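# Swap finished part for raw blank, restart machine

## Task

At the machine, whose cycle has ended, move the finished part into the DONE tray, then take a blank from the RAW tray and load it, then start a new cycle. Machine facts: the two doors open by sliding them apart with their handles. The knob on the machine table next to the vise drives the vise: push it in to open the jaws, pull it out to clamp them. A part must lie flat on the jaw ledges and sit entirely between the jaw ends. CYCLE START is on the small box at the control panel, right of the doors. It only works when a part is clamped on the ledges and both doors are closed, which the green lamp on that box shows. A running cycle locks the doors and lights the green lamp on the signal tower above the panel. The robot must not fall over or finish tilted.

## Robot and tools

ROBOT. TidyBot++: a wheeled base (0.54 m long, 0.50 m wide, 0.38 m high) on four driven casters, with one seven-joint arm and a two-finger gripper. The shoulder sits 0.12 m ahead of the base centre, 0.68 m above the floor. Cameras: base_camera (fixed on the base, 644x364) and wrist_camera (fisheye on the hand, 644x476, looking where the hand points). The arm begins folded with the hand aiming down.

FRAMES. Base frame: origin on the floor below the base centre, x ahead, y to the left, z up, in metres. hand_pose is reported in it: the point midway between the finger pads; its z axis runs out along the fingers, and the fingers close along its y axis. Odometry frame is the base frame as it was at scene start; base_odometry gives x, y in metres and heading in rad (left positive, -3.142 to 3.142), counted from wheel turns only, so slipping looks like travel. base_tilt is in degrees, forward and right positive.

move. Arguments: base, joints, target, speeds, cameras, blocking. All of base, joints, target, speeds form one action; its motions start at once.
- base: one object with any of translate_m (forward positive, -2 to 2 m), strafe_m (left positive, -2 to 2 m), rotate_rad (counter-clockwise positive, -6.3 to 6.3 rad). These are offsets from where the base last reported itself, along its axes at that moment, not positions.
- joints: one object of absolute targets by name, in radians: joint_1_rad (any angle; positive is clockwise seen from above, opposite to heading), joint_2_rad (-2.249 to 2.249, shoulder, 0 is upright), joint_3_rad (any), joint_4_rad (-2.579 to 2.579, elbow, 0 straight), joint_5_rad (any), joint_6_rad (-2.099 to 2.099, wrist), joint_7_rad (any; 1.57 with hand down puts fingers opening left-right), plus gripper_pos from 0 (open, about 85 mm gap) to 1 (closed); gap is roughly 85 x (1 - gripper_pos) mm. Unlimited joints go the short way round, so turn big amounts in steps under half a turn.
- target: one flat list of seven numbers, an absolute hand pose in the base frame: x, y, z in metres, then quaternion qw, qx, qy, qz. When target is given, joints may hold only gripper_pos.
- speeds: caps for this action only: translate_m and strafe_m 0.05 to 0.5 m/s, rotate_rad 0.1 to 1.57 rad/s. For a combined translate plus strafe, put the speed under one key.
- cameras: list of "base_camera", "wrist_camera" or "all"; omitted means all, [] means none.
- blocking: true (default) returns once everything is at rest; false returns after about 0.5 s while motion continues, and a later move only overrides what it names.
Unknown keys make a call invalid; out-of-range values get it refused.

wait: seconds (0 to 10) and cameras; commands nothing, returns state and images. stop: cameras only; brakes all running motions. zoom_image: camera plus region [x0, y0, x1, y1] in image pixels from the top-left, at most 504 by 504. read_manual: section "licences", only licence text. finished_scene: scene (1 or 2); ends the scene irreversibly, so the goal must already hold without the robot.

RESULTS. Lines include joint_positions, hand_pose, hand_target (where the hand would be with all joints on target), motor_effort (percent of maximum, with peak in brackets), base_status, joint_status, hand_status, the move line (done or the worst status), pictures (order of images), on_its_own, earlier move and scene_time. Status words: moving, done, off_target, not_followed, stopped, contact_stop, time_out, torque_fault, limit_stop_at_motor_heat. Messages such as "joint command not followed", "pose unreachable", "cause:", "ARM HIT", MOTOR HOT and OVER-TEMPERATURE FAULT flag trouble. A refused call, or any stop you did not order, cancels the remaining move, wait and finished_scene calls of that reply.

ACCURACY. hand_status is done within 10 mm and 2 degrees; usually it ends a few centimetres off. To fix, add (wanted position minus hand_pose) to the last target. To hold still after a target, resend hand_target, not hand_pose. For joints, resend last command plus (wanted minus read). Held loads make the arm sag; never command a loaded joint to its current reading. Hand targets are chosen near the folded posture, so the elbow may swing; poses low and close in front of the base go badly. Unreachable poses wander up to 10 s and end time_out. A hand pointing down reaches at most about 0.94 m high, near the base only. Closed fingertips stick out about 20 mm past the hand point.

SAFETY. The arm neither slows nor steers around obstacles and keeps pushing when blocked. Driving or turning while the arm is caught above about 0.6 m can tip the robot; so can big sideways swings or long reaches over nearby furniture. Torque sensor limits are 104.5 N m (joints 1 to 4) and 51.3 N m (joints 5 to 7); exceeding them freezes the arm for 10 s. A blocked base shoves hard until timeout. Long holding or stretched poses heat motors. Avoid dropping parts, releasing them while moving, slamming doors, hard hits, and squeezing a part hard while it still rests on something. Time counts, and the simulation keeps running while you think.

SEQUENCE. Open both doors, push the knob in, lift the finished part into DONE, fetch a blank from RAW, lay it flat between the jaw ends, pull the knob out, shut the doors, check the box lamp, press CYCLE START, confirm the tower lamp.

Each tool is called by a JSON object that holds its "op" and its "data".

## Session

{"op": "move", "data": {}}

Scene clock: 0.00 s.
base_odometry: x=+0.000 y=+0.000 heading=+0.000
base_tilt: forward=+0.2 right=-0.5
base_status: not commanded
joint_positions: joint_1_rad=-0.034 joint_2_rad=-0.396 joint_3_rad=+3.144 joint_4_rad=-2.550 joint_5_rad=-0.043 joint_6_rad=-0.836 joint_7_rad=+1.588 gripper_pos=+0.000
joint_status: not commanded
motor_effort: joint_1_rad=+0 joint_2_rad=-2 joint_3_rad=+1 joint_4_rad=+14 joint_5_rad=+0 joint_6_rad=+1 joint_7_rad=+0
hand_pose: x=+0.2662 y=+0.0160 z=+0.5895 quat_wxyz=(-0.018, +0.997, +0.011, +0.076) (m; base frame)
hand_target: x=+0.2647 y=+0.0159 z=+0.5886 quat_wxyz=(-0.018, +0.997, +0.011, +0.074) (m; base frame)
hand_status: not commanded
pictures: base_camera, wrist_camera

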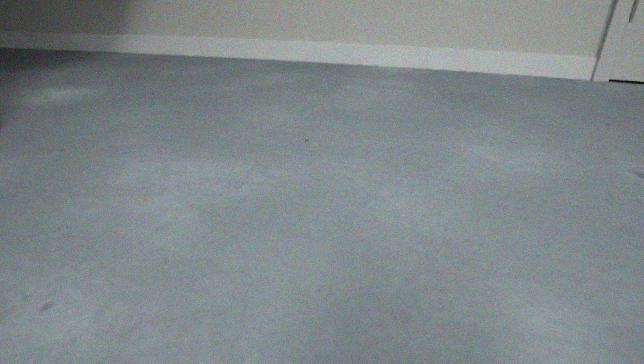

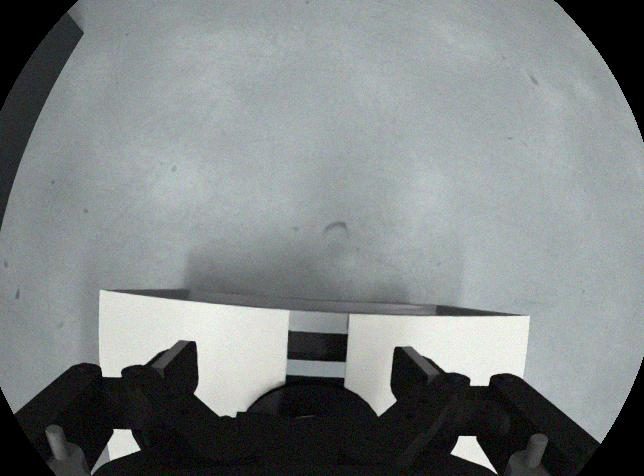

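{"op": "move", "data": {"base": {"rotate_rad": 1.2}, "joints": {"joint_6_rad": 0.4}}}

Scene clock: 9.73 s.
move: done
base_odometry: x=+0.000 y=+0.000 heading=+1.199
base_tilt: forward=+0.2 right=-0.5
base_status: done
joint_positions: joint_1_rad=-0.034 joint_2_rad=-0.396 joint_3_rad=+3.144 joint_4_rad=-2.545 joint_5_rad=-0.043 joint_6_rad=+0.366 joint_7_rad=+1.587 gripper_pos=+0.000
joint_status: all done
motor_effort: joint_1_rad=-1(2) joint_2_rad=-6(7) joint_3_rad=+1(2) joint_4_rad=+19(19) joint_5_rad=+0(1) joint_6_rad=+9(9) joint_7_rad=+0(1)
hand_pose: x=+0.5242 y=+0.0094 z=+0.8327 quat_wxyz=(-0.012, +0.778, -0.002, +0.628) (m; base frame)
hand_target: x=+0.5245 y=+0.0088 z=+0.8386 quat_wxyz=(-0.011, +0.770, -0.002, +0.638) (m; base frame)
hand_status: not commanded
pictures: base_camera, wrist_camera

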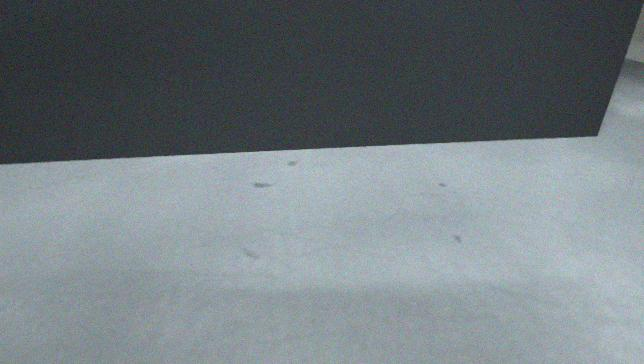

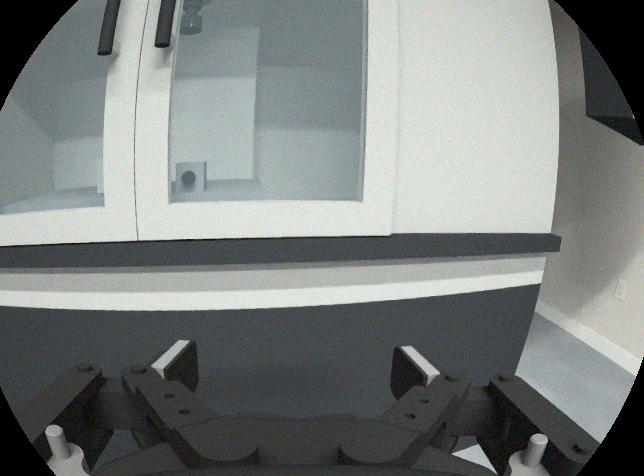

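{"op": "move", "data": {"base": {"translate_m": -0.7}, "joints": {"joint_6_rad": 0.6}}}

{"op": "move", "data": {"base": {"rotate_rad": 1.0}}}

{"op": "move", "data": {"base": {"rotate_rad": 1.2}}}

{"op": "move", "data": {"base": {"rotate_rad": 1.2}}}

{"op": "move", "data": {"base": {"rotate_rad": 1.2}}}

Scene clock: 18.23 s.
move: done
base_odometry: x=-0.254 y=-0.652 heading=+1.200
base_tilt: forward=+0.1 right=-0.4
base_status: done
joint_positions: joint_1_rad=-0.034 joint_2_rad=-0.396 joint_3_rad=+3.144 joint_4_rad=-2.539 joint_5_rad=-0.043 joint_6_rad=+0.581 joint_7_rad=+1.588 gripper_pos=+0.000
joint_status: all done
motor_effort: joint_1_rad=-1(2) joint_2_rad=-7(10) joint_3_rad=+1(2) joint_4_rad=+19(20) joint_5_rad=+0(1) joint_6_rad=+9(11) joint_7_rad=-1(1)
hand_pose: x=+0.5323 y=+0.0071 z=+0.9027 quat_wxyz=(-0.010, +0.704, -0.004, +0.710) (m; base frame)
hand_target: x=+0.5299 y=+0.0066 z=+0.9005 quat_wxyz=(-0.010, +0.702, -0.004, +0.712) (m; base frame)
hand_status: not commanded
pictures: base_camera, wrist_camera

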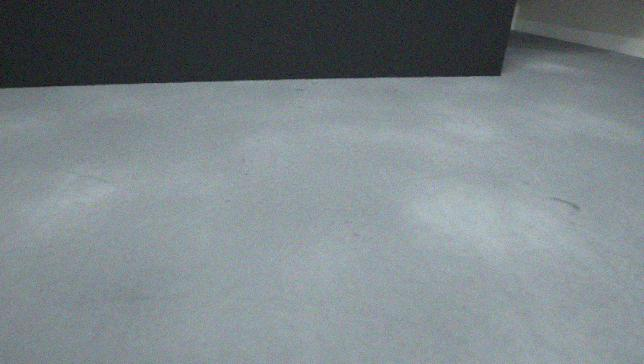

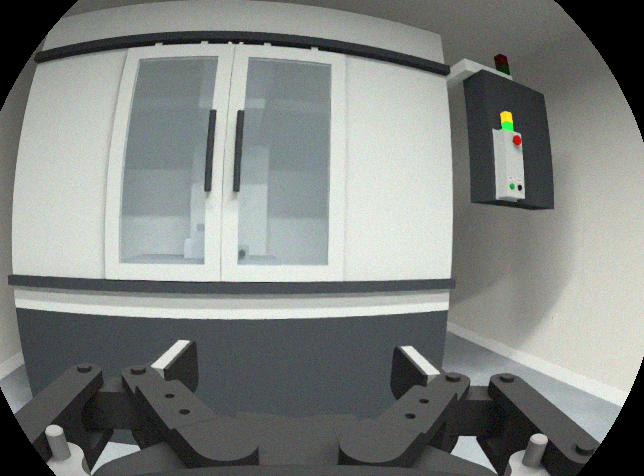

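Scene clock: 20.10 s.
move: done
base_odometry: x=-0.254 y=-0.652 heading=+2.199
base_tilt: forward=+0.2 right=-0.4
base_status: done
joint_positions: joint_1_rad=-0.034 joint_2_rad=-0.396 joint_3_rad=+3.143 joint_4_rad=-2.539 joint_5_rad=-0.043 joint_6_rad=+0.581 joint_7_rad=+1.588 gripper_pos=+0.000
joint_status: not commanded
motor_effort: joint_1_rad=-1(2) joint_2_rad=-7(7) joint_3_rad=+1(2) joint_4_rad=+19(19) joint_5_rad=+0(1) joint_6_rad=+9(9) joint_7_rad=+0(1)
hand_pose: x=+0.5323 y=+0.0072 z=+0.9027 quat_wxyz=(-0.010, +0.704, -0.004, +0.710) (m; base frame)
hand_target: x=+0.5299 y=+0.0066 z=+0.9005 quat_wxyz=(-0.010, +0.702, -0.004, +0.712) (m; base frame)
hand_status: not commanded
pictures: base_camera, wrist_camera

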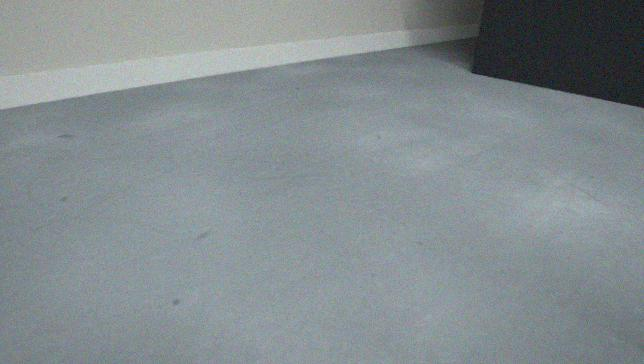

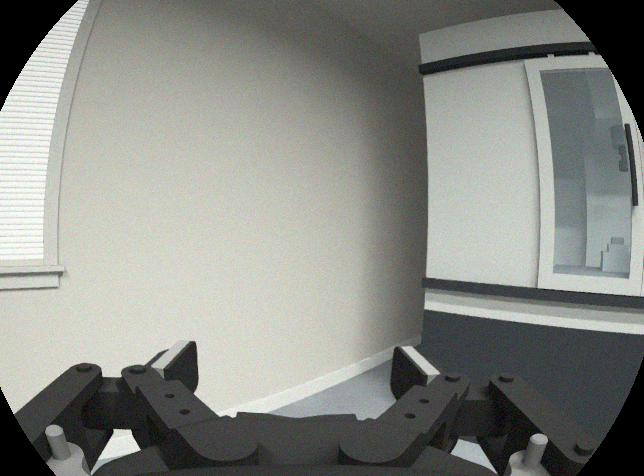

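Scene clock: 22.13 s.
move: done
base_odometry: x=-0.254 y=-0.652 heading=-2.885
base_tilt: forward=+0.1 right=-0.4
base_status: done
joint_positions: joint_1_rad=-0.034 joint_2_rad=-0.396 joint_3_rad=+3.143 joint_4_rad=-2.539 joint_5_rad=-0.043 joint_6_rad=+0.581 joint_7_rad=+1.588 gripper_pos=+0.000
joint_status: not commanded
motor_effort: joint_1_rad=-1(2) joint_2_rad=-6(7) joint_3_rad=+1(2) joint_4_rad=+19(19) joint_5_rad=+0(1) joint_6_rad=+9(9) joint_7_rad=+0(1)
hand_pose: x=+0.5323 y=+0.0074 z=+0.9027 quat_wxyz=(-0.010, +0.704, -0.004, +0.710) (m; base frame)
hand_target: x=+0.5299 y=+0.0066 z=+0.9005 quat_wxyz=(-0.010, +0.702, -0.004, +0.712) (m; base frame)
hand_status: not commanded
pictures: base_camera, wrist_camera

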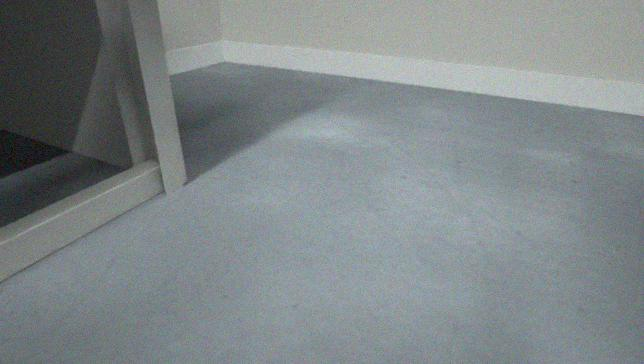

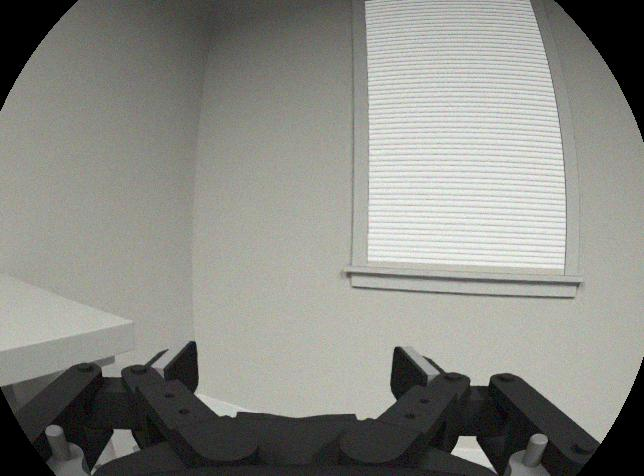

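Scene clock: 24.17 s.
move: done
base_odometry: x=-0.254 y=-0.652 heading=-1.687
base_tilt: forward=+0.2 right=-0.4
base_status: done
joint_positions: joint_1_rad=-0.034 joint_2_rad=-0.396 joint_3_rad=+3.143 joint_4_rad=-2.539 joint_5_rad=-0.043 joint_6_rad=+0.581 joint_7_rad=+1.588 gripper_pos=+0.000
joint_status: not commanded
motor_effort: joint_1_rad=-1(2) joint_2_rad=-6(7) joint_3_rad=+0(2) joint_4_rad=+19(19) joint_5_rad=+0(1) joint_6_rad=+9(9) joint_7_rad=+0(1)
hand_pose: x=+0.5323 y=+0.0075 z=+0.9027 quat_wxyz=(-0.010, +0.704, -0.004, +0.710) (m; base frame)
hand_target: x=+0.5299 y=+0.0066 z=+0.9005 quat_wxyz=(-0.010, +0.702, -0.004, +0.712) (m; base frame)
hand_status: not commanded
pictures: base_camera, wrist_camera

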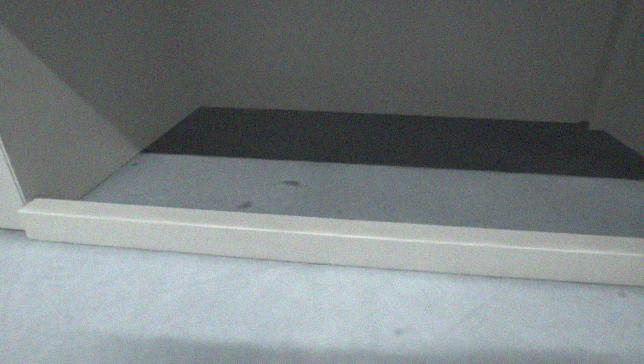

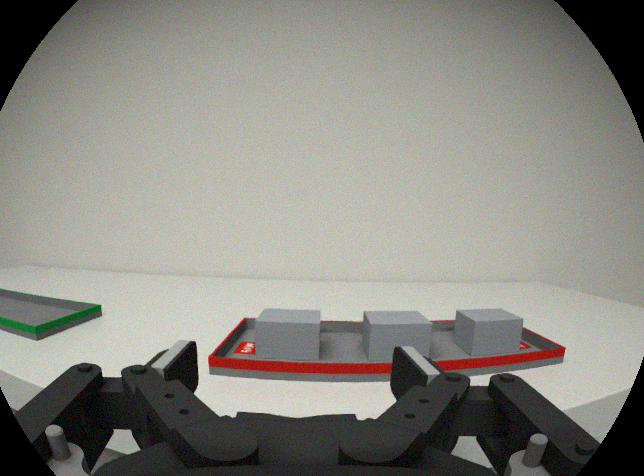

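Scene clock: 26.20 s.
move: done
base_odometry: x=-0.254 y=-0.652 heading=-0.488
base_tilt: forward=+0.2 right=-0.4
base_status: done
joint_positions: joint_1_rad=-0.035 joint_2_rad=-0.396 joint_3_rad=+3.143 joint_4_rad=-2.539 joint_5_rad=-0.043 joint_6_rad=+0.581 joint_7_rad=+1.588 gripper_pos=+0.000
joint_status: not commanded
motor_effort: joint_1_rad=+0(2) joint_2_rad=-6(7) joint_3_rad=+1(2) joint_4_rad=+19(19) joint_5_rad=+0(1) joint_6_rad=+9(9) joint_7_rad=-1(1)
hand_pose: x=+0.5323 y=+0.0076 z=+0.9027 quat_wxyz=(-0.010, +0.704, -0.004, +0.710) (m; base frame)
hand_target: x=+0.5299 y=+0.0066 z=+0.9005 quat_wxyz=(-0.010, +0.702, -0.004, +0.712) (m; base frame)
hand_status: not commanded
pictures: base_camera, wrist_camera

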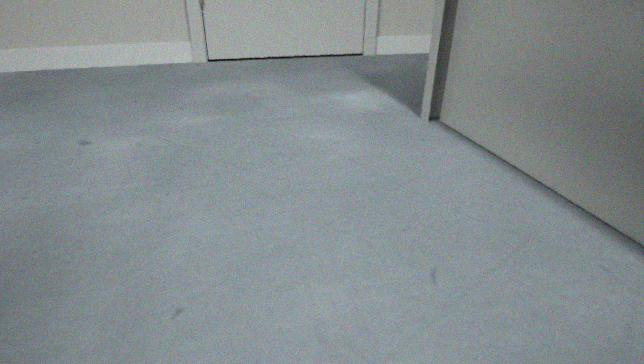

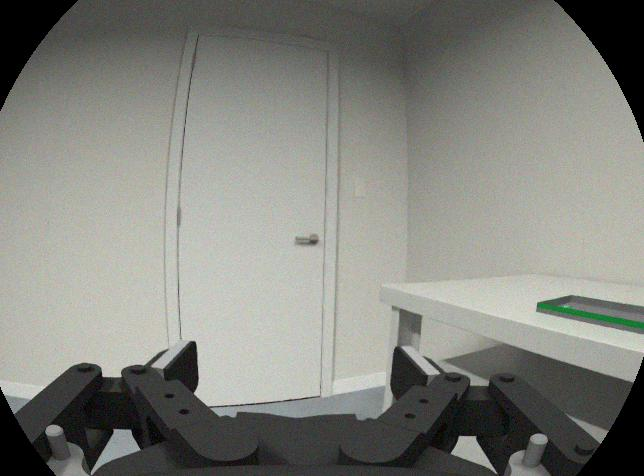

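{"op": "move", "data": {"base": {"rotate_rad": 1.778}}}

{"op": "zoom_image", "data": {"camera": "wrist_camera", "region": [80, 30, 380, 330]}}

{"op": "zoom_image", "data": {"camera": "wrist_camera", "region": [400, 30, 600, 230]}}

Scene clock: 42.00 s.
move: done
base_odometry: x=-0.254 y=-0.652 heading=+1.289
base_tilt: forward=+0.1 right=-0.5
base_status: done
joint_positions: joint_1_rad=-0.034 joint_2_rad=-0.396 joint_3_rad=+3.143 joint_4_rad=-2.539 joint_5_rad=-0.043 joint_6_rad=+0.581 joint_7_rad=+1.588 gripper_pos=+0.000
joint_status: not commanded
motor_effort: joint_1_rad=-1(2) joint_2_rad=-6(8) joint_3_rad=+1(2) joint_4_rad=+18(19) joint_5_rad=+0(2) joint_6_rad=+9(9) joint_7_rad=+0(1)
hand_pose: x=+0.5323 y=+0.0074 z=+0.9027 quat_wxyz=(-0.010, +0.704, -0.004, +0.710) (m; base frame)
hand_target: x=+0.5299 y=+0.0066 z=+0.9005 quat_wxyz=(-0.010, +0.702, -0.004, +0.712) (m; base frame)
hand_status: not commanded
pictures: base_camera, wrist_camera

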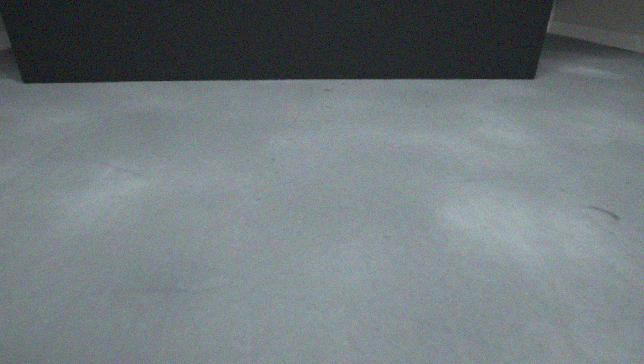

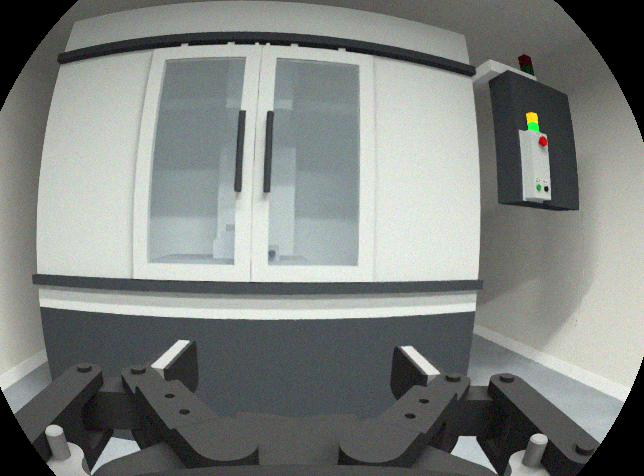

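Scaled by 1.680.

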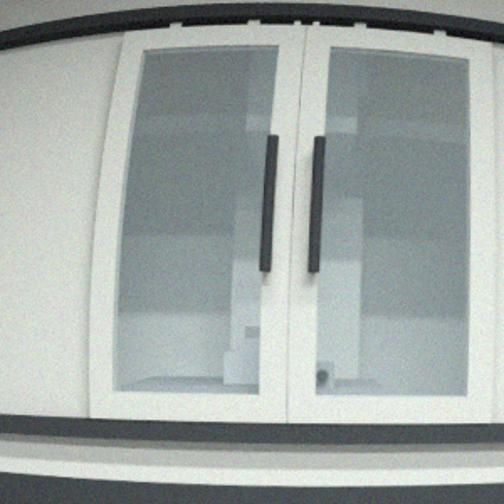

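Scaled by 2.520.

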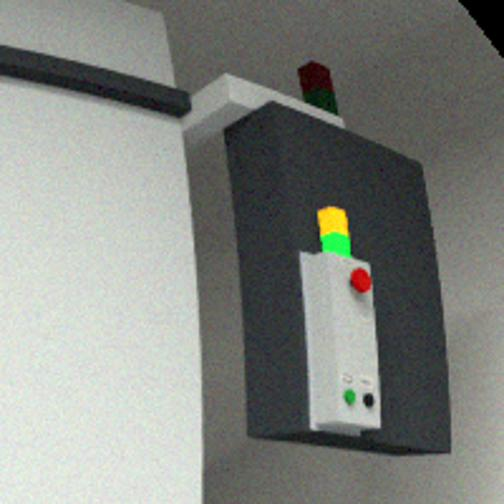

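{"op": "move", "data": {"base": {"translate_m": 0.3, "strafe_m": 0.18}, "joints": {"joint_1_rad": 0, "joint_2_rad": -0.17, "joint_3_rad": 3.1416, "joint_4_rad": -1.39, "joint_5_rad": 0, "joint_6_rad": -0.35, "joint_7_rad": 1.5708}}}

Scene clock: 60.33 s.
move: done
base_odometry: x=-0.344 y=-0.314 heading=+1.290
base_tilt: forward=+0.2 right=-0.4
base_status: done
joint_positions: joint_1_rad=-0.013 joint_2_rad=-0.188 joint_3_rad=+3.143 joint_4_rad=-1.394 joint_5_rad=-0.043 joint_6_rad=-0.304 joint_7_rad=+1.588 gripper_pos=+0.000
joint_status: all done
motor_effort: joint_1_rad=-1(1) joint_2_rad=-15(18) joint_3_rad=+0(2) joint_4_rad=+20(23) joint_5_rad=+0(2) joint_6_rad=+9(10) joint_7_rad=+1(1)
hand_pose: x=+0.6447 y=+0.0114 z=+1.2264 quat_wxyz=(-0.018, +0.685, +0.000, +0.728) (m; base frame)
hand_target: x=+0.6543 y=+0.0013 z=+1.2047 quat_wxyz=(+0.000, +0.707, +0.000, +0.707) (m; base frame)
hand_status: not commanded
pictures: base_camera, wrist_camera

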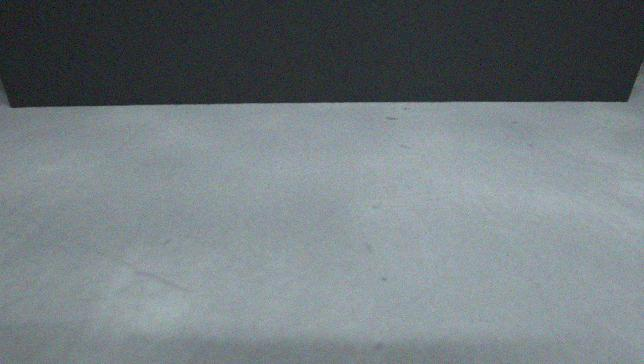

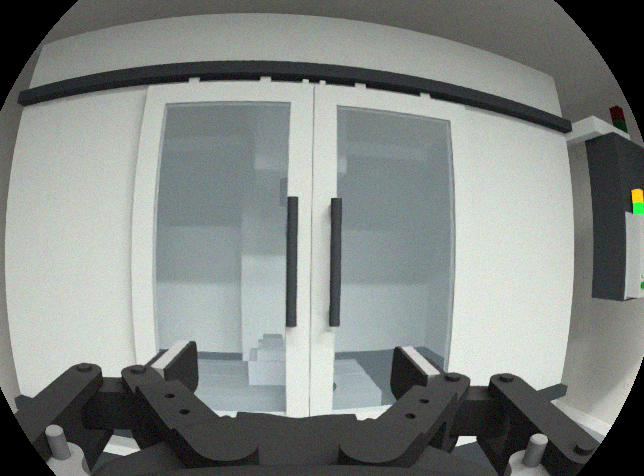

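{"op": "move", "data": {"base": {"translate_m": 0.35, "strafe_m": 0.05}}}

Scene clock: 68.20 s.
move: done
base_odometry: x=-0.295 y=+0.036 heading=+1.290
base_tilt: forward=+0.2 right=-0.5
base_status: done
joint_positions: joint_1_rad=-0.012 joint_2_rad=-0.169 joint_3_rad=+3.143 joint_4_rad=-1.392 joint_5_rad=-0.043 joint_6_rad=-0.309 joint_7_rad=+1.587 gripper_pos=+0.000
joint_status: not commanded
motor_effort: joint_1_rad=-1(1) joint_2_rad=-16(20) joint_3_rad=+0(2) joint_4_rad=+20(22) joint_5_rad=+0(1) joint_6_rad=+9(9) joint_7_rad=+0(1)
hand_pose: x=+0.6547 y=+0.0109 z=+1.2158 quat_wxyz=(-0.017, +0.693, +0.000, +0.721) (m; base frame)
hand_target: x=+0.6543 y=+0.0013 z=+1.2047 quat_wxyz=(+0.000, +0.707, +0.000, +0.707) (m; base frame)
hand_status: not commanded
pictures: base_camera, wrist_camera

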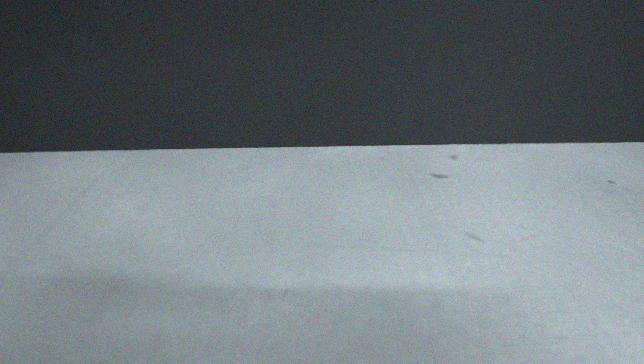

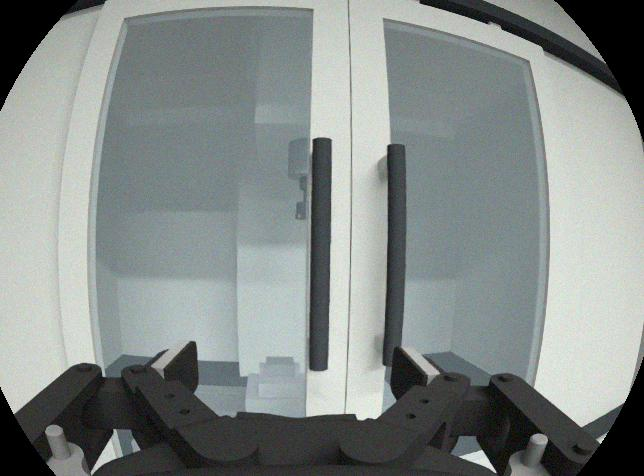

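{"op": "move", "data": {"base": {"translate_m": 0.2, "strafe_m": 0.01}}}

Scene clock: 74.80 s.
move: done
base_odometry: x=-0.249 y=+0.232 heading=+1.291
base_tilt: forward=+0.2 right=-0.4
base_status: done
joint_positions: joint_1_rad=-0.012 joint_2_rad=-0.167 joint_3_rad=+3.143 joint_4_rad=-1.391 joint_5_rad=-0.043 joint_6_rad=-0.310 joint_7_rad=+1.588 gripper_pos=+0.000
joint_status: not commanded
motor_effort: joint_1_rad=-1(1) joint_2_rad=-16(20) joint_3_rad=+0(1) joint_4_rad=+21(22) joint_5_rad=+0(1) joint_6_rad=+9(10) joint_7_rad=+0(1)
hand_pose: x=+0.6558 y=+0.0108 z=+1.2149 quat_wxyz=(-0.017, +0.694, +0.000, +0.720) (m; base frame)
hand_target: x=+0.6543 y=+0.0013 z=+1.2047 quat_wxyz=(+0.000, +0.707, +0.000, +0.707) (m; base frame)
hand_status: not commanded
pictures: base_camera, wrist_camera

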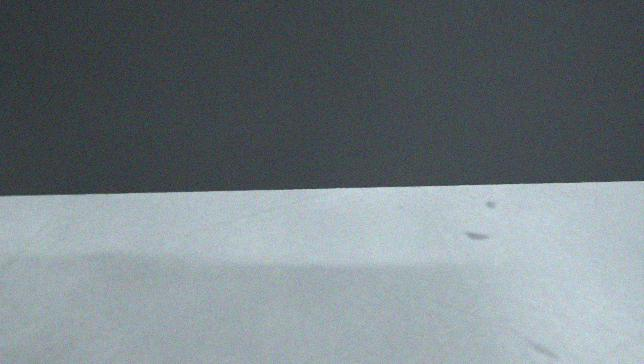

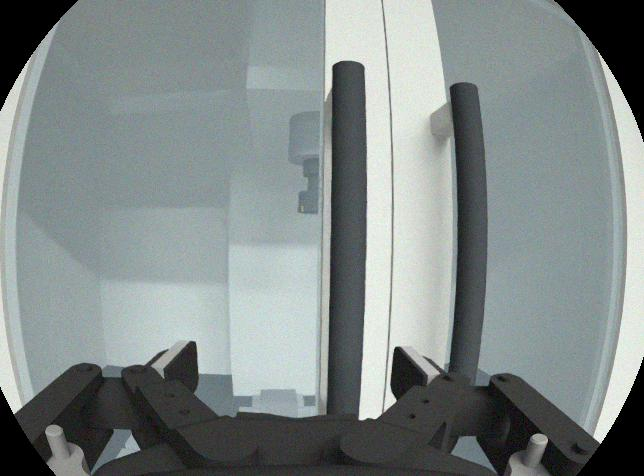

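{"op": "move", "data": {"base": {"translate_m": 0.07, "strafe_m": -0.055, "rotate_rad": 0.03}}}

Scene clock: 80.40 s.
move: done
base_odometry: x=-0.177 y=+0.284 heading=+1.322
base_tilt: forward=+0.2 right=-0.4
base_status: done
joint_positions: joint_1_rad=-0.004 joint_2_rad=-0.169 joint_3_rad=+3.143 joint_4_rad=-1.390 joint_5_rad=-0.043 joint_6_rad=-0.310 joint_7_rad=+1.588 gripper_pos=+0.000
joint_status: not commanded
motor_effort: joint_1_rad=+0(2) joint_2_rad=-16(20) joint_3_rad=+0(4) joint_4_rad=+20(21) joint_5_rad=+0(1) joint_6_rad=+9(10) joint_7_rad=+0(1)
hand_pose: x=+0.6548 y=+0.0068 z=+1.2162 quat_wxyz=(-0.014, +0.693, -0.003, +0.721) (m; base frame)
hand_target: x=+0.6543 y=+0.0013 z=+1.2047 quat_wxyz=(+0.000, +0.707, +0.000, +0.707) (m; base frame)
hand_status: not commanded
pictures: base_camera, wrist_camera

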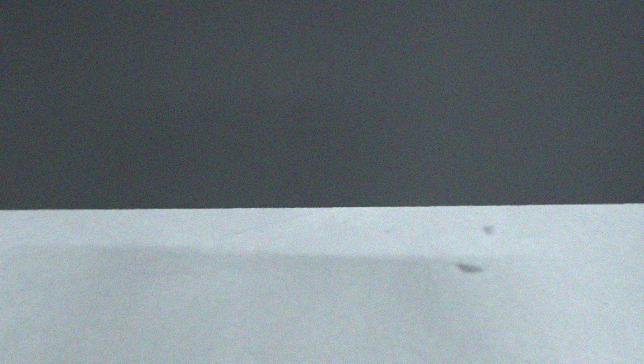

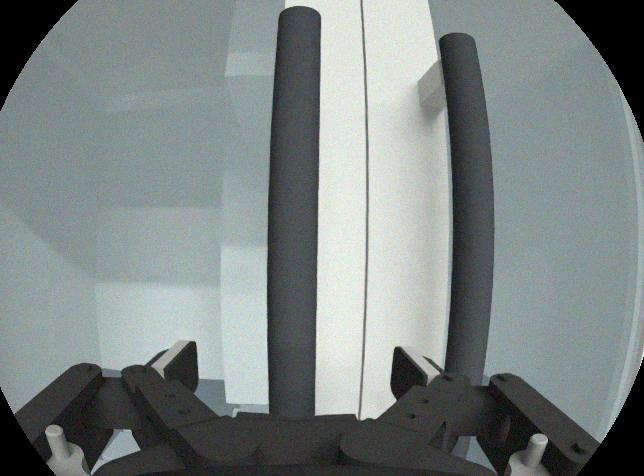

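{"op": "move", "data": {"base": {"translate_m": 0.035}, "speeds": {"translate_m": 0.1}}}

{"op": "move", "data": {"joints": {"gripper_pos": 0.5}}}

Scene clock: 86.03 s.
move: done
base_odometry: x=-0.168 y=+0.318 heading=+1.321
base_tilt: forward=+0.1 right=-0.5
base_status: done
joint_positions: joint_1_rad=-0.004 joint_2_rad=-0.169 joint_3_rad=+3.143 joint_4_rad=-1.390 joint_5_rad=-0.043 joint_6_rad=-0.311 joint_7_rad=+1.588 gripper_pos=+0.000
joint_status: not commanded
motor_effort: joint_1_rad=-1(1) joint_2_rad=-16(19) joint_3_rad=+1(3) joint_4_rad=+21(21) joint_5_rad=+0(1) joint_6_rad=+9(10) joint_7_rad=+0(1)
hand_pose: x=+0.6544 y=+0.0068 z=+1.2166 quat_wxyz=(-0.014, +0.693, -0.003, +0.721) (m; base frame)
hand_target: x=+0.6543 y=+0.0013 z=+1.2047 quat_wxyz=(+0.000, +0.707, +0.000, +0.707) (m; base frame)
hand_status: not commanded
pictures: base_camera, wrist_camera

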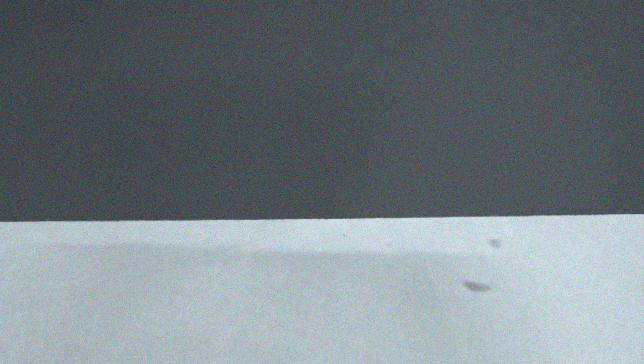

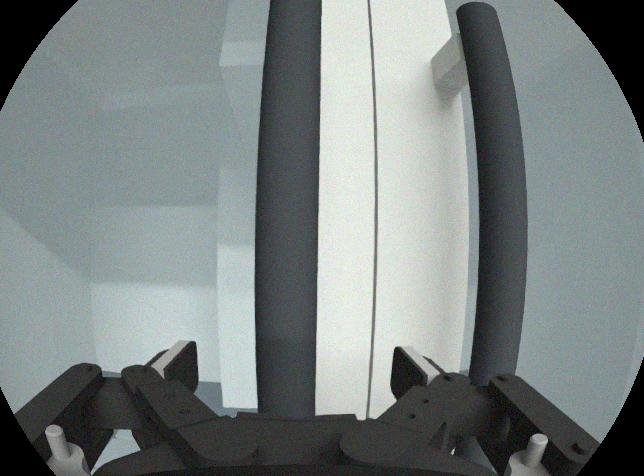

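Scene clock: 86.87 s.
move: done
base_odometry: x=-0.168 y=+0.318 heading=+1.321
base_tilt: forward=+0.2 right=-0.4
base_status: not commanded
joint_positions: joint_1_rad=-0.004 joint_2_rad=-0.169 joint_3_rad=+3.143 joint_4_rad=-1.390 joint_5_rad=-0.043 joint_6_rad=-0.311 joint_7_rad=+1.588 gripper_pos=+0.500
joint_status: all done
motor_effort: joint_1_rad=-1(1) joint_2_rad=-16(17) joint_3_rad=+0(1) joint_4_rad=+21(21) joint_5_rad=+0(1) joint_6_rad=+9(9) joint_7_rad=+0(1)
hand_pose: x=+0.6544 y=+0.0068 z=+1.2166 quat_wxyz=(-0.014, +0.693, -0.003, +0.721) (m; base frame)
hand_target: x=+0.6543 y=+0.0013 z=+1.2047 quat_wxyz=(+0.000, +0.707, +0.000, +0.707) (m; base frame)
hand_status: not commanded
pictures: base_camera, wrist_camera

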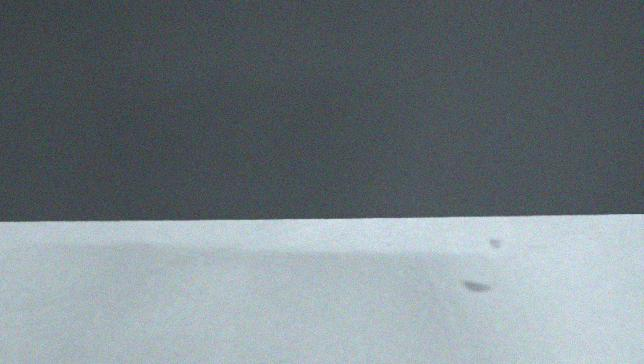

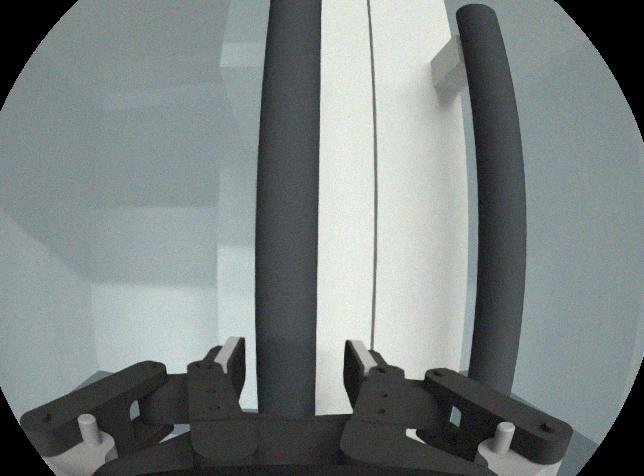

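{"op": "move", "data": {"joints": {"gripper_pos": 0.8}, "cameras": ["wrist_camera"]}}

Scene clock: 90.27 s.
move: off_target
base_odometry: x=-0.168 y=+0.318 heading=+1.322
base_tilt: forward=+0.2 right=-0.5
base_status: not commanded
joint_positions: joint_1_rad=-0.004 joint_2_rad=-0.171 joint_3_rad=+3.138 joint_4_rad=-1.390 joint_5_rad=-0.043 joint_6_rad=-0.313 joint_7_rad=+1.587 gripper_pos=+0.758
joint_status: gripper_pos off_target (ended at +0.758, target +0.800)
motor_effort: joint_1_rad=+3(4) joint_2_rad=-16(16) joint_3_rad=+6(6) joint_4_rad=+20(21) joint_5_rad=+1(2) joint_6_rad=+9(10) joint_7_rad=-1(2)
hand_pose: x=+0.6535 y=+0.0095 z=+1.2167 quat_wxyz=(-0.016, +0.693, -0.001, +0.721) (m; base frame)
hand_target: x=+0.6543 y=+0.0013 z=+1.2047 quat_wxyz=(+0.000, +0.707, +0.000, +0.707) (m; base frame)
hand_status: not commanded
pictures: wrist_camera

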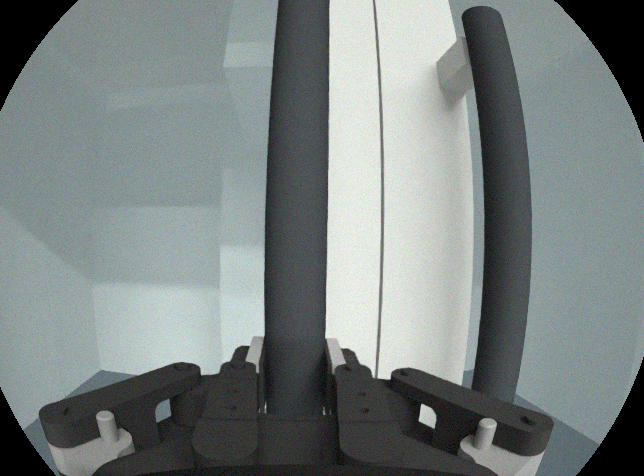

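{"op": "move", "data": {"base": {"strafe_m": 0.36}, "speeds": {"strafe_m": 0.15}}}

Scene clock: 95.70 s.
move: done
base_odometry: x=-0.517 y=+0.407 heading=+1.322
base_tilt: forward=+0.2 right=-0.4
base_status: done
joint_positions: joint_1_rad=+0.104 joint_2_rad=-0.182 joint_3_rad=+3.263 joint_4_rad=-1.388 joint_5_rad=-0.021 joint_6_rad=-0.336 joint_7_rad=+1.588 gripper_pos=+0.761
joint_status: not commanded
motor_effort: joint_1_rad=-20(24) joint_2_rad=-12(25) joint_3_rad=-21(26) joint_4_rad=+24(25) joint_5_rad=-7(8) joint_6_rad=+13(14) joint_7_rad=-1(2)
hand_pose: x=+0.6345 y=-0.1259 z=+1.2166 quat_wxyz=(+0.069, +0.692, -0.084, +0.714) (m; base frame)
hand_target: x=+0.6543 y=+0.0013 z=+1.2047 quat_wxyz=(+0.000, +0.707, +0.000, +0.707) (m; base frame)
hand_status: not commanded
pictures: base_camera, wrist_camera

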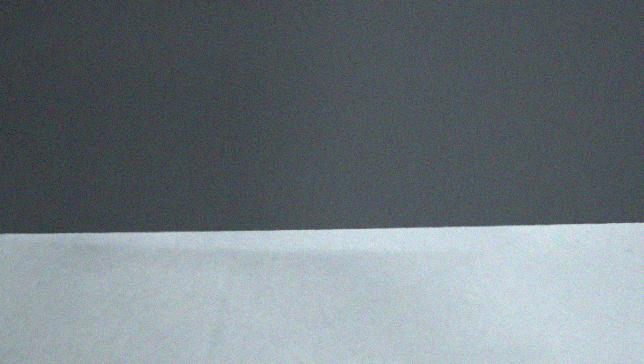

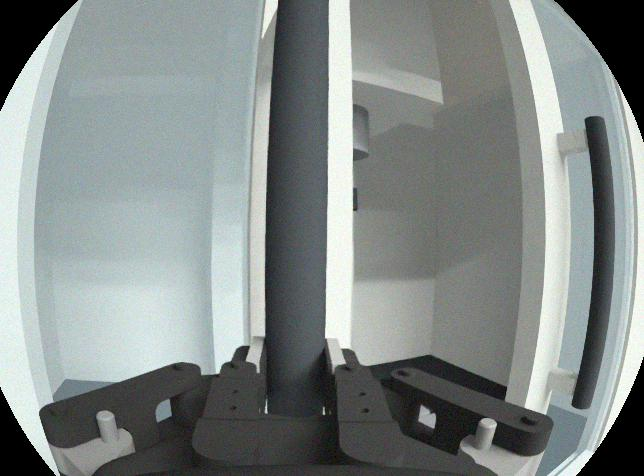

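{"op": "move", "data": {"base": {"strafe_m": 0.15}, "speeds": {"strafe_m": 0.15}, "cameras": ["wrist_camera"]}}

Scene clock: 102.07 s.
move: done
base_odometry: x=-0.662 y=+0.444 heading=+1.322
base_tilt: forward=+0.2 right=-0.4
base_status: done
joint_positions: joint_1_rad=+0.120 joint_2_rad=-0.195 joint_3_rad=+3.282 joint_4_rad=-1.392 joint_5_rad=-0.013 joint_6_rad=-0.347 joint_7_rad=+1.588 gripper_pos=+0.761
joint_status: not commanded
motor_effort: joint_1_rad=-23(28) joint_2_rad=-9(20) joint_3_rad=-25(30) joint_4_rad=+25(25) joint_5_rad=-9(9) joint_6_rad=+15(15) joint_7_rad=-1(2)
hand_pose: x=+0.6238 y=-0.1449 z=+1.2166 quat_wxyz=(+0.082, +0.692, -0.096, +0.711) (m; base frame)
hand_target: x=+0.6543 y=+0.0013 z=+1.2047 quat_wxyz=(+0.000, +0.707, +0.000, +0.707) (m; base frame)
hand_status: not commanded
pictures: wrist_camera

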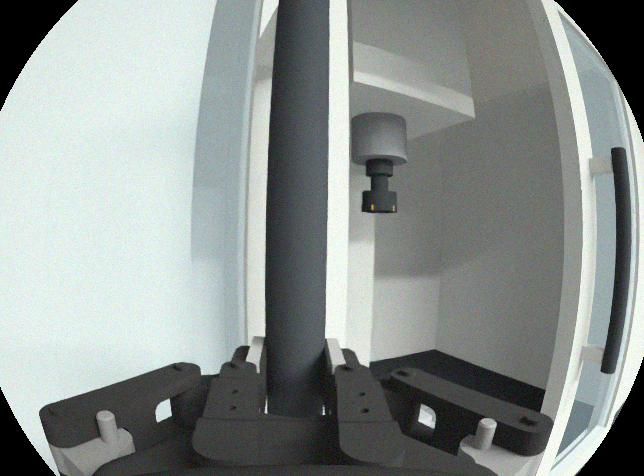

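{"op": "move", "data": {"base": {"strafe_m": 0.07}, "speeds": {"strafe_m": 0.15}, "cameras": []}}

{"op": "move", "data": {"base": {"strafe_m": -0.14}, "cameras": []}}

{"op": "move", "data": {"joints": {"gripper_pos": 0}}}

Scene clock: 107.40 s.
move: done
base_odometry: x=-0.730 y=+0.461 heading=+1.322
base_tilt: forward=+0.2 right=-0.4
base_status: done
joint_positions: joint_1_rad=+0.122 joint_2_rad=-0.204 joint_3_rad=+3.284 joint_4_rad=-1.395 joint_5_rad=-0.009 joint_6_rad=-0.359 joint_7_rad=+1.587 gripper_pos=+0.761
joint_status: not commanded
motor_effort: joint_1_rad=-22(30) joint_2_rad=-7(17) joint_3_rad=-24(33) joint_4_rad=+25(26) joint_5_rad=-9(10) joint_6_rad=+15(16) joint_7_rad=-1(1)
hand_pose: x=+0.6183 y=-0.1471 z=+1.2165 quat_wxyz=(+0.085, +0.693, -0.098, +0.709) (m; base frame)
hand_target: x=+0.6543 y=+0.0013 z=+1.2047 quat_wxyz=(+0.000, +0.707, +0.000, +0.707) (m; base frame)
hand_status: not commanded
pictures: none
No camera images: "cameras" was empty.

Scene clock: 108.77 s.
move: done
base_odometry: x=-0.594 y=+0.427 heading=+1.323
base_tilt: forward=+0.1 right=-0.4
base_status: done
joint_positions: joint_1_rad=+0.013 joint_2_rad=-0.233 joint_3_rad=+3.153 joint_4_rad=-1.407 joint_5_rad=-0.009 joint_6_rad=-0.384 joint_7_rad=+1.588 gripper_pos=+0.761
joint_status: not commanded
motor_effort: joint_1_rad=-3(23) joint_2_rad=-4(7) joint_3_rad=-2(24) joint_4_rad=+24(30) joint_5_rad=+0(9) joint_6_rad=+16(24) joint_7_rad=+1(2)
hand_pose: x=+0.6232 y=-0.0114 z=+1.2166 quat_wxyz=(+0.009, +0.703, -0.005, +0.712) (m; base frame)
hand_target: x=+0.6543 y=+0.0013 z=+1.2047 quat_wxyz=(+0.000, +0.707, +0.000, +0.707) (m; base frame)
hand_status: not commanded
pictures: none
No camera images: "cameras" was empty.

Scene clock: 109.77 s.
move: done
base_odometry: x=-0.594 y=+0.427 heading=+1.323
base_tilt: forward=+0.3 right=-0.4
base_status: not commanded
joint_positions: joint_1_rad=+0.007 joint_2_rad=-0.171 joint_3_rad=+3.151 joint_4_rad=-1.383 joint_5_rad=-0.009 joint_6_rad=-0.351 joint_7_rad=+1.588 gripper_pos=+0.000
joint_status: all done
motor_effort: joint_1_rad=-1(4) joint_2_rad=-16(18) joint_3_rad=+0(1) joint_4_rad=+20(24) joint_5_rad=+0(1) joint_6_rad=+9(15) joint_7_rad=+0(2)
hand_pose: x=+0.6531 y=-0.0072 z=+1.2096 quat_wxyz=(+0.007, +0.704, -0.002, +0.710) (m; base frame)
hand_target: x=+0.6543 y=+0.0013 z=+1.2047 quat_wxyz=(+0.000, +0.707, +0.000, +0.707) (m; base frame)
hand_status: not commanded
pictures: base_camera, wrist_camera

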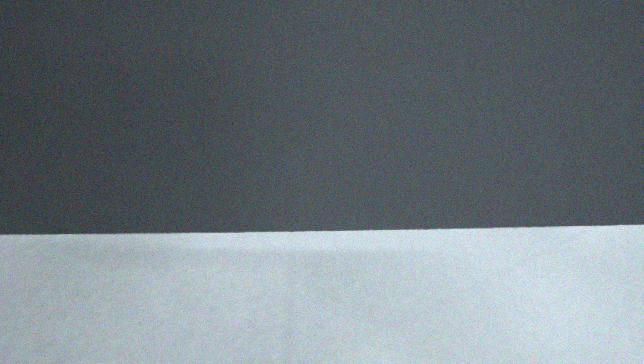

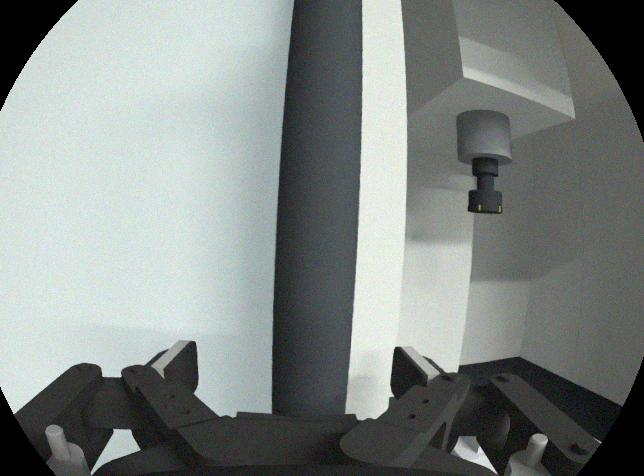

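{"op": "move", "data": {"base": {"translate_m": -0.09}, "cameras": []}}

{"op": "move", "data": {"base": {"strafe_m": -0.525}}}

Scene clock: 119.70 s.
move: done
base_odometry: x=-0.616 y=+0.340 heading=+1.323
base_tilt: forward=+0.1 right=-0.4
base_status: done
joint_positions: joint_1_rad=+0.007 joint_2_rad=-0.178 joint_3_rad=+3.150 joint_4_rad=-1.383 joint_5_rad=-0.009 joint_6_rad=-0.351 joint_7_rad=+1.588 gripper_pos=+0.000
joint_status: not commanded
motor_effort: joint_1_rad=-1(2) joint_2_rad=-16(20) joint_3_rad=+1(1) joint_4_rad=+20(21) joint_5_rad=+0(1) joint_6_rad=+9(10) joint_7_rad=+0(1)
hand_pose: x=+0.6491 y=-0.0067 z=+1.2137 quat_wxyz=(+0.007, +0.701, -0.002, +0.713) (m; base frame)
hand_target: x=+0.6543 y=+0.0013 z=+1.2047 quat_wxyz=(+0.000, +0.707, +0.000, +0.707) (m; base frame)
hand_status: not commanded
pictures: none
No camera images: "cameras" was empty.

Scene clock: 122.07 s.
move: done
base_odometry: x=-0.107 y=+0.210 heading=+1.322
base_tilt: forward=+0.2 right=-0.4
base_status: done
joint_positions: joint_1_rad=+0.005 joint_2_rad=-0.178 joint_3_rad=+3.148 joint_4_rad=-1.383 joint_5_rad=-0.009 joint_6_rad=-0.351 joint_7_rad=+1.587 gripper_pos=+0.000
joint_status: not commanded
motor_effort: joint_1_rad=-1(3) joint_2_rad=-16(16) joint_3_rad=+1(4) joint_4_rad=+21(21) joint_5_rad=+0(1) joint_6_rad=+9(9) joint_7_rad=+0(1)
hand_pose: x=+0.6491 y=-0.0042 z=+1.2137 quat_wxyz=(+0.005, +0.701, +0.000, +0.713) (m; base frame)
hand_target: x=+0.6543 y=+0.0013 z=+1.2047 quat_wxyz=(+0.000, +0.707, +0.000, +0.707) (m; base frame)
hand_status: not commanded
pictures: base_camera, wrist_camera

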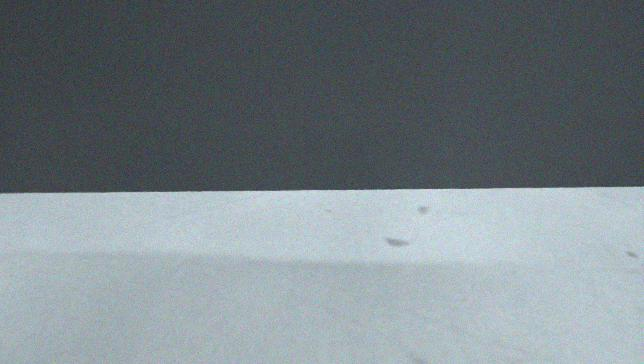

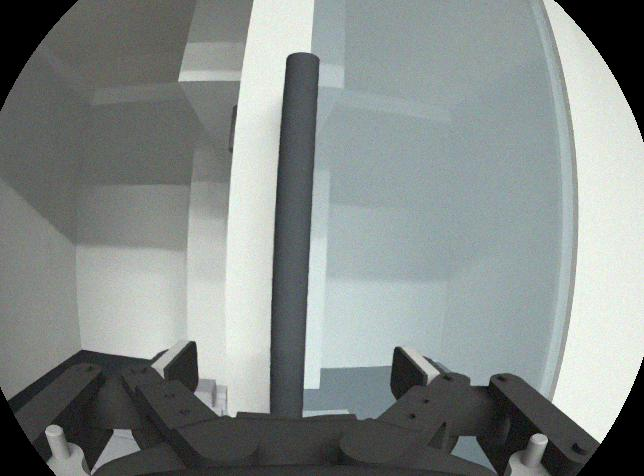

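{"op": "move", "data": {"base": {"translate_m": 0.115}, "speeds": {"translate_m": 0.2}}}

{"op": "move", "data": {"joints": {"gripper_pos": 0.8}, "cameras": ["wrist_camera"]}}

Scene clock: 126.13 s.
move: done
base_odometry: x=-0.078 y=+0.322 heading=+1.322
base_tilt: forward=+0.2 right=-0.4
base_status: done
joint_positions: joint_1_rad=+0.005 joint_2_rad=-0.172 joint_3_rad=+3.148 joint_4_rad=-1.383 joint_5_rad=-0.009 joint_6_rad=-0.351 joint_7_rad=+1.588 gripper_pos=+0.000
joint_status: not commanded
motor_effort: joint_1_rad=-1(1) joint_2_rad=-16(19) joint_3_rad=+1(1) joint_4_rad=+20(21) joint_5_rad=+1(1) joint_6_rad=+9(9) joint_7_rad=+0(1)
hand_pose: x=+0.6526 y=-0.0042 z=+1.2101 quat_wxyz=(+0.005, +0.704, +0.000, +0.710) (m; base frame)
hand_target: x=+0.6543 y=+0.0013 z=+1.2047 quat_wxyz=(+0.000, +0.707, +0.000, +0.707) (m; base frame)
hand_status: not commanded
pictures: base_camera, wrist_camera

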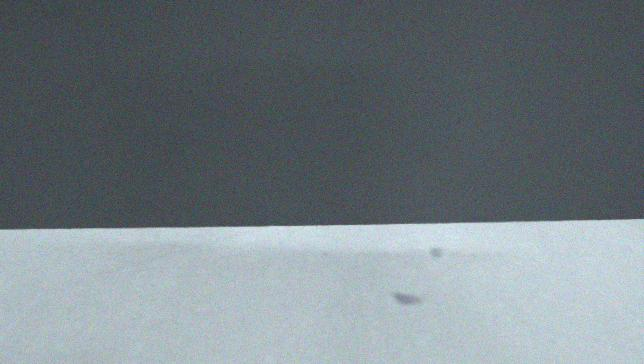

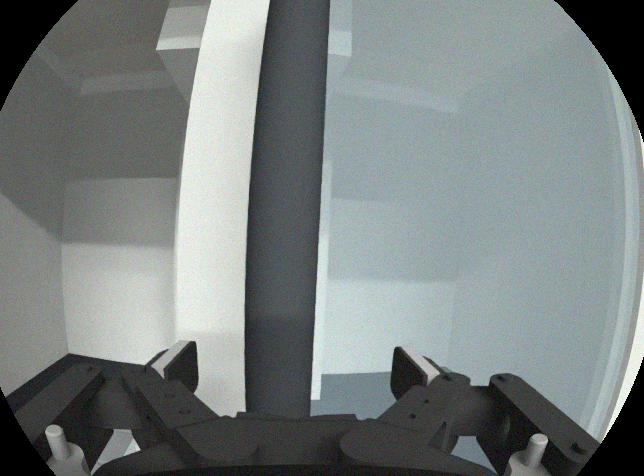

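Scene clock: 127.13 s.
move: off_target
base_odometry: x=-0.078 y=+0.322 heading=+1.322
base_tilt: forward=+0.2 right=-0.4
base_status: not commanded
joint_positions: joint_1_rad=+0.000 joint_2_rad=-0.172 joint_3_rad=+3.142 joint_4_rad=-1.383 joint_5_rad=-0.009 joint_6_rad=-0.351 joint_7_rad=+1.587 gripper_pos=+0.747
joint_status: gripper_pos off_target (ended at +0.747, target +0.800)
motor_effort: joint_1_rad=+3(4) joint_2_rad=-14(16) joint_3_rad=+4(5) joint_4_rad=+21(23) joint_5_rad=+3(3) joint_6_rad=+10(12) joint_7_rad=+1(1)
hand_pose: x=+0.6523 y=+0.0015 z=+1.2103 quat_wxyz=(+0.002, +0.704, +0.003, +0.711) (m; base frame)
hand_target: x=+0.6543 y=+0.0013 z=+1.2047 quat_wxyz=(+0.000, +0.707, +0.000, +0.707) (m; base frame)
hand_status: not commanded
pictures: wrist_camera

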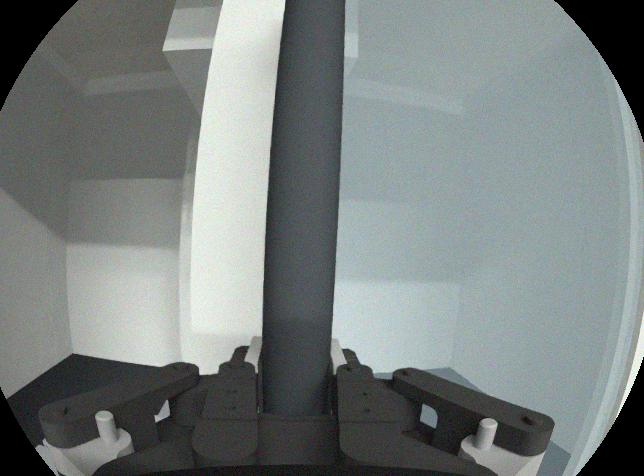

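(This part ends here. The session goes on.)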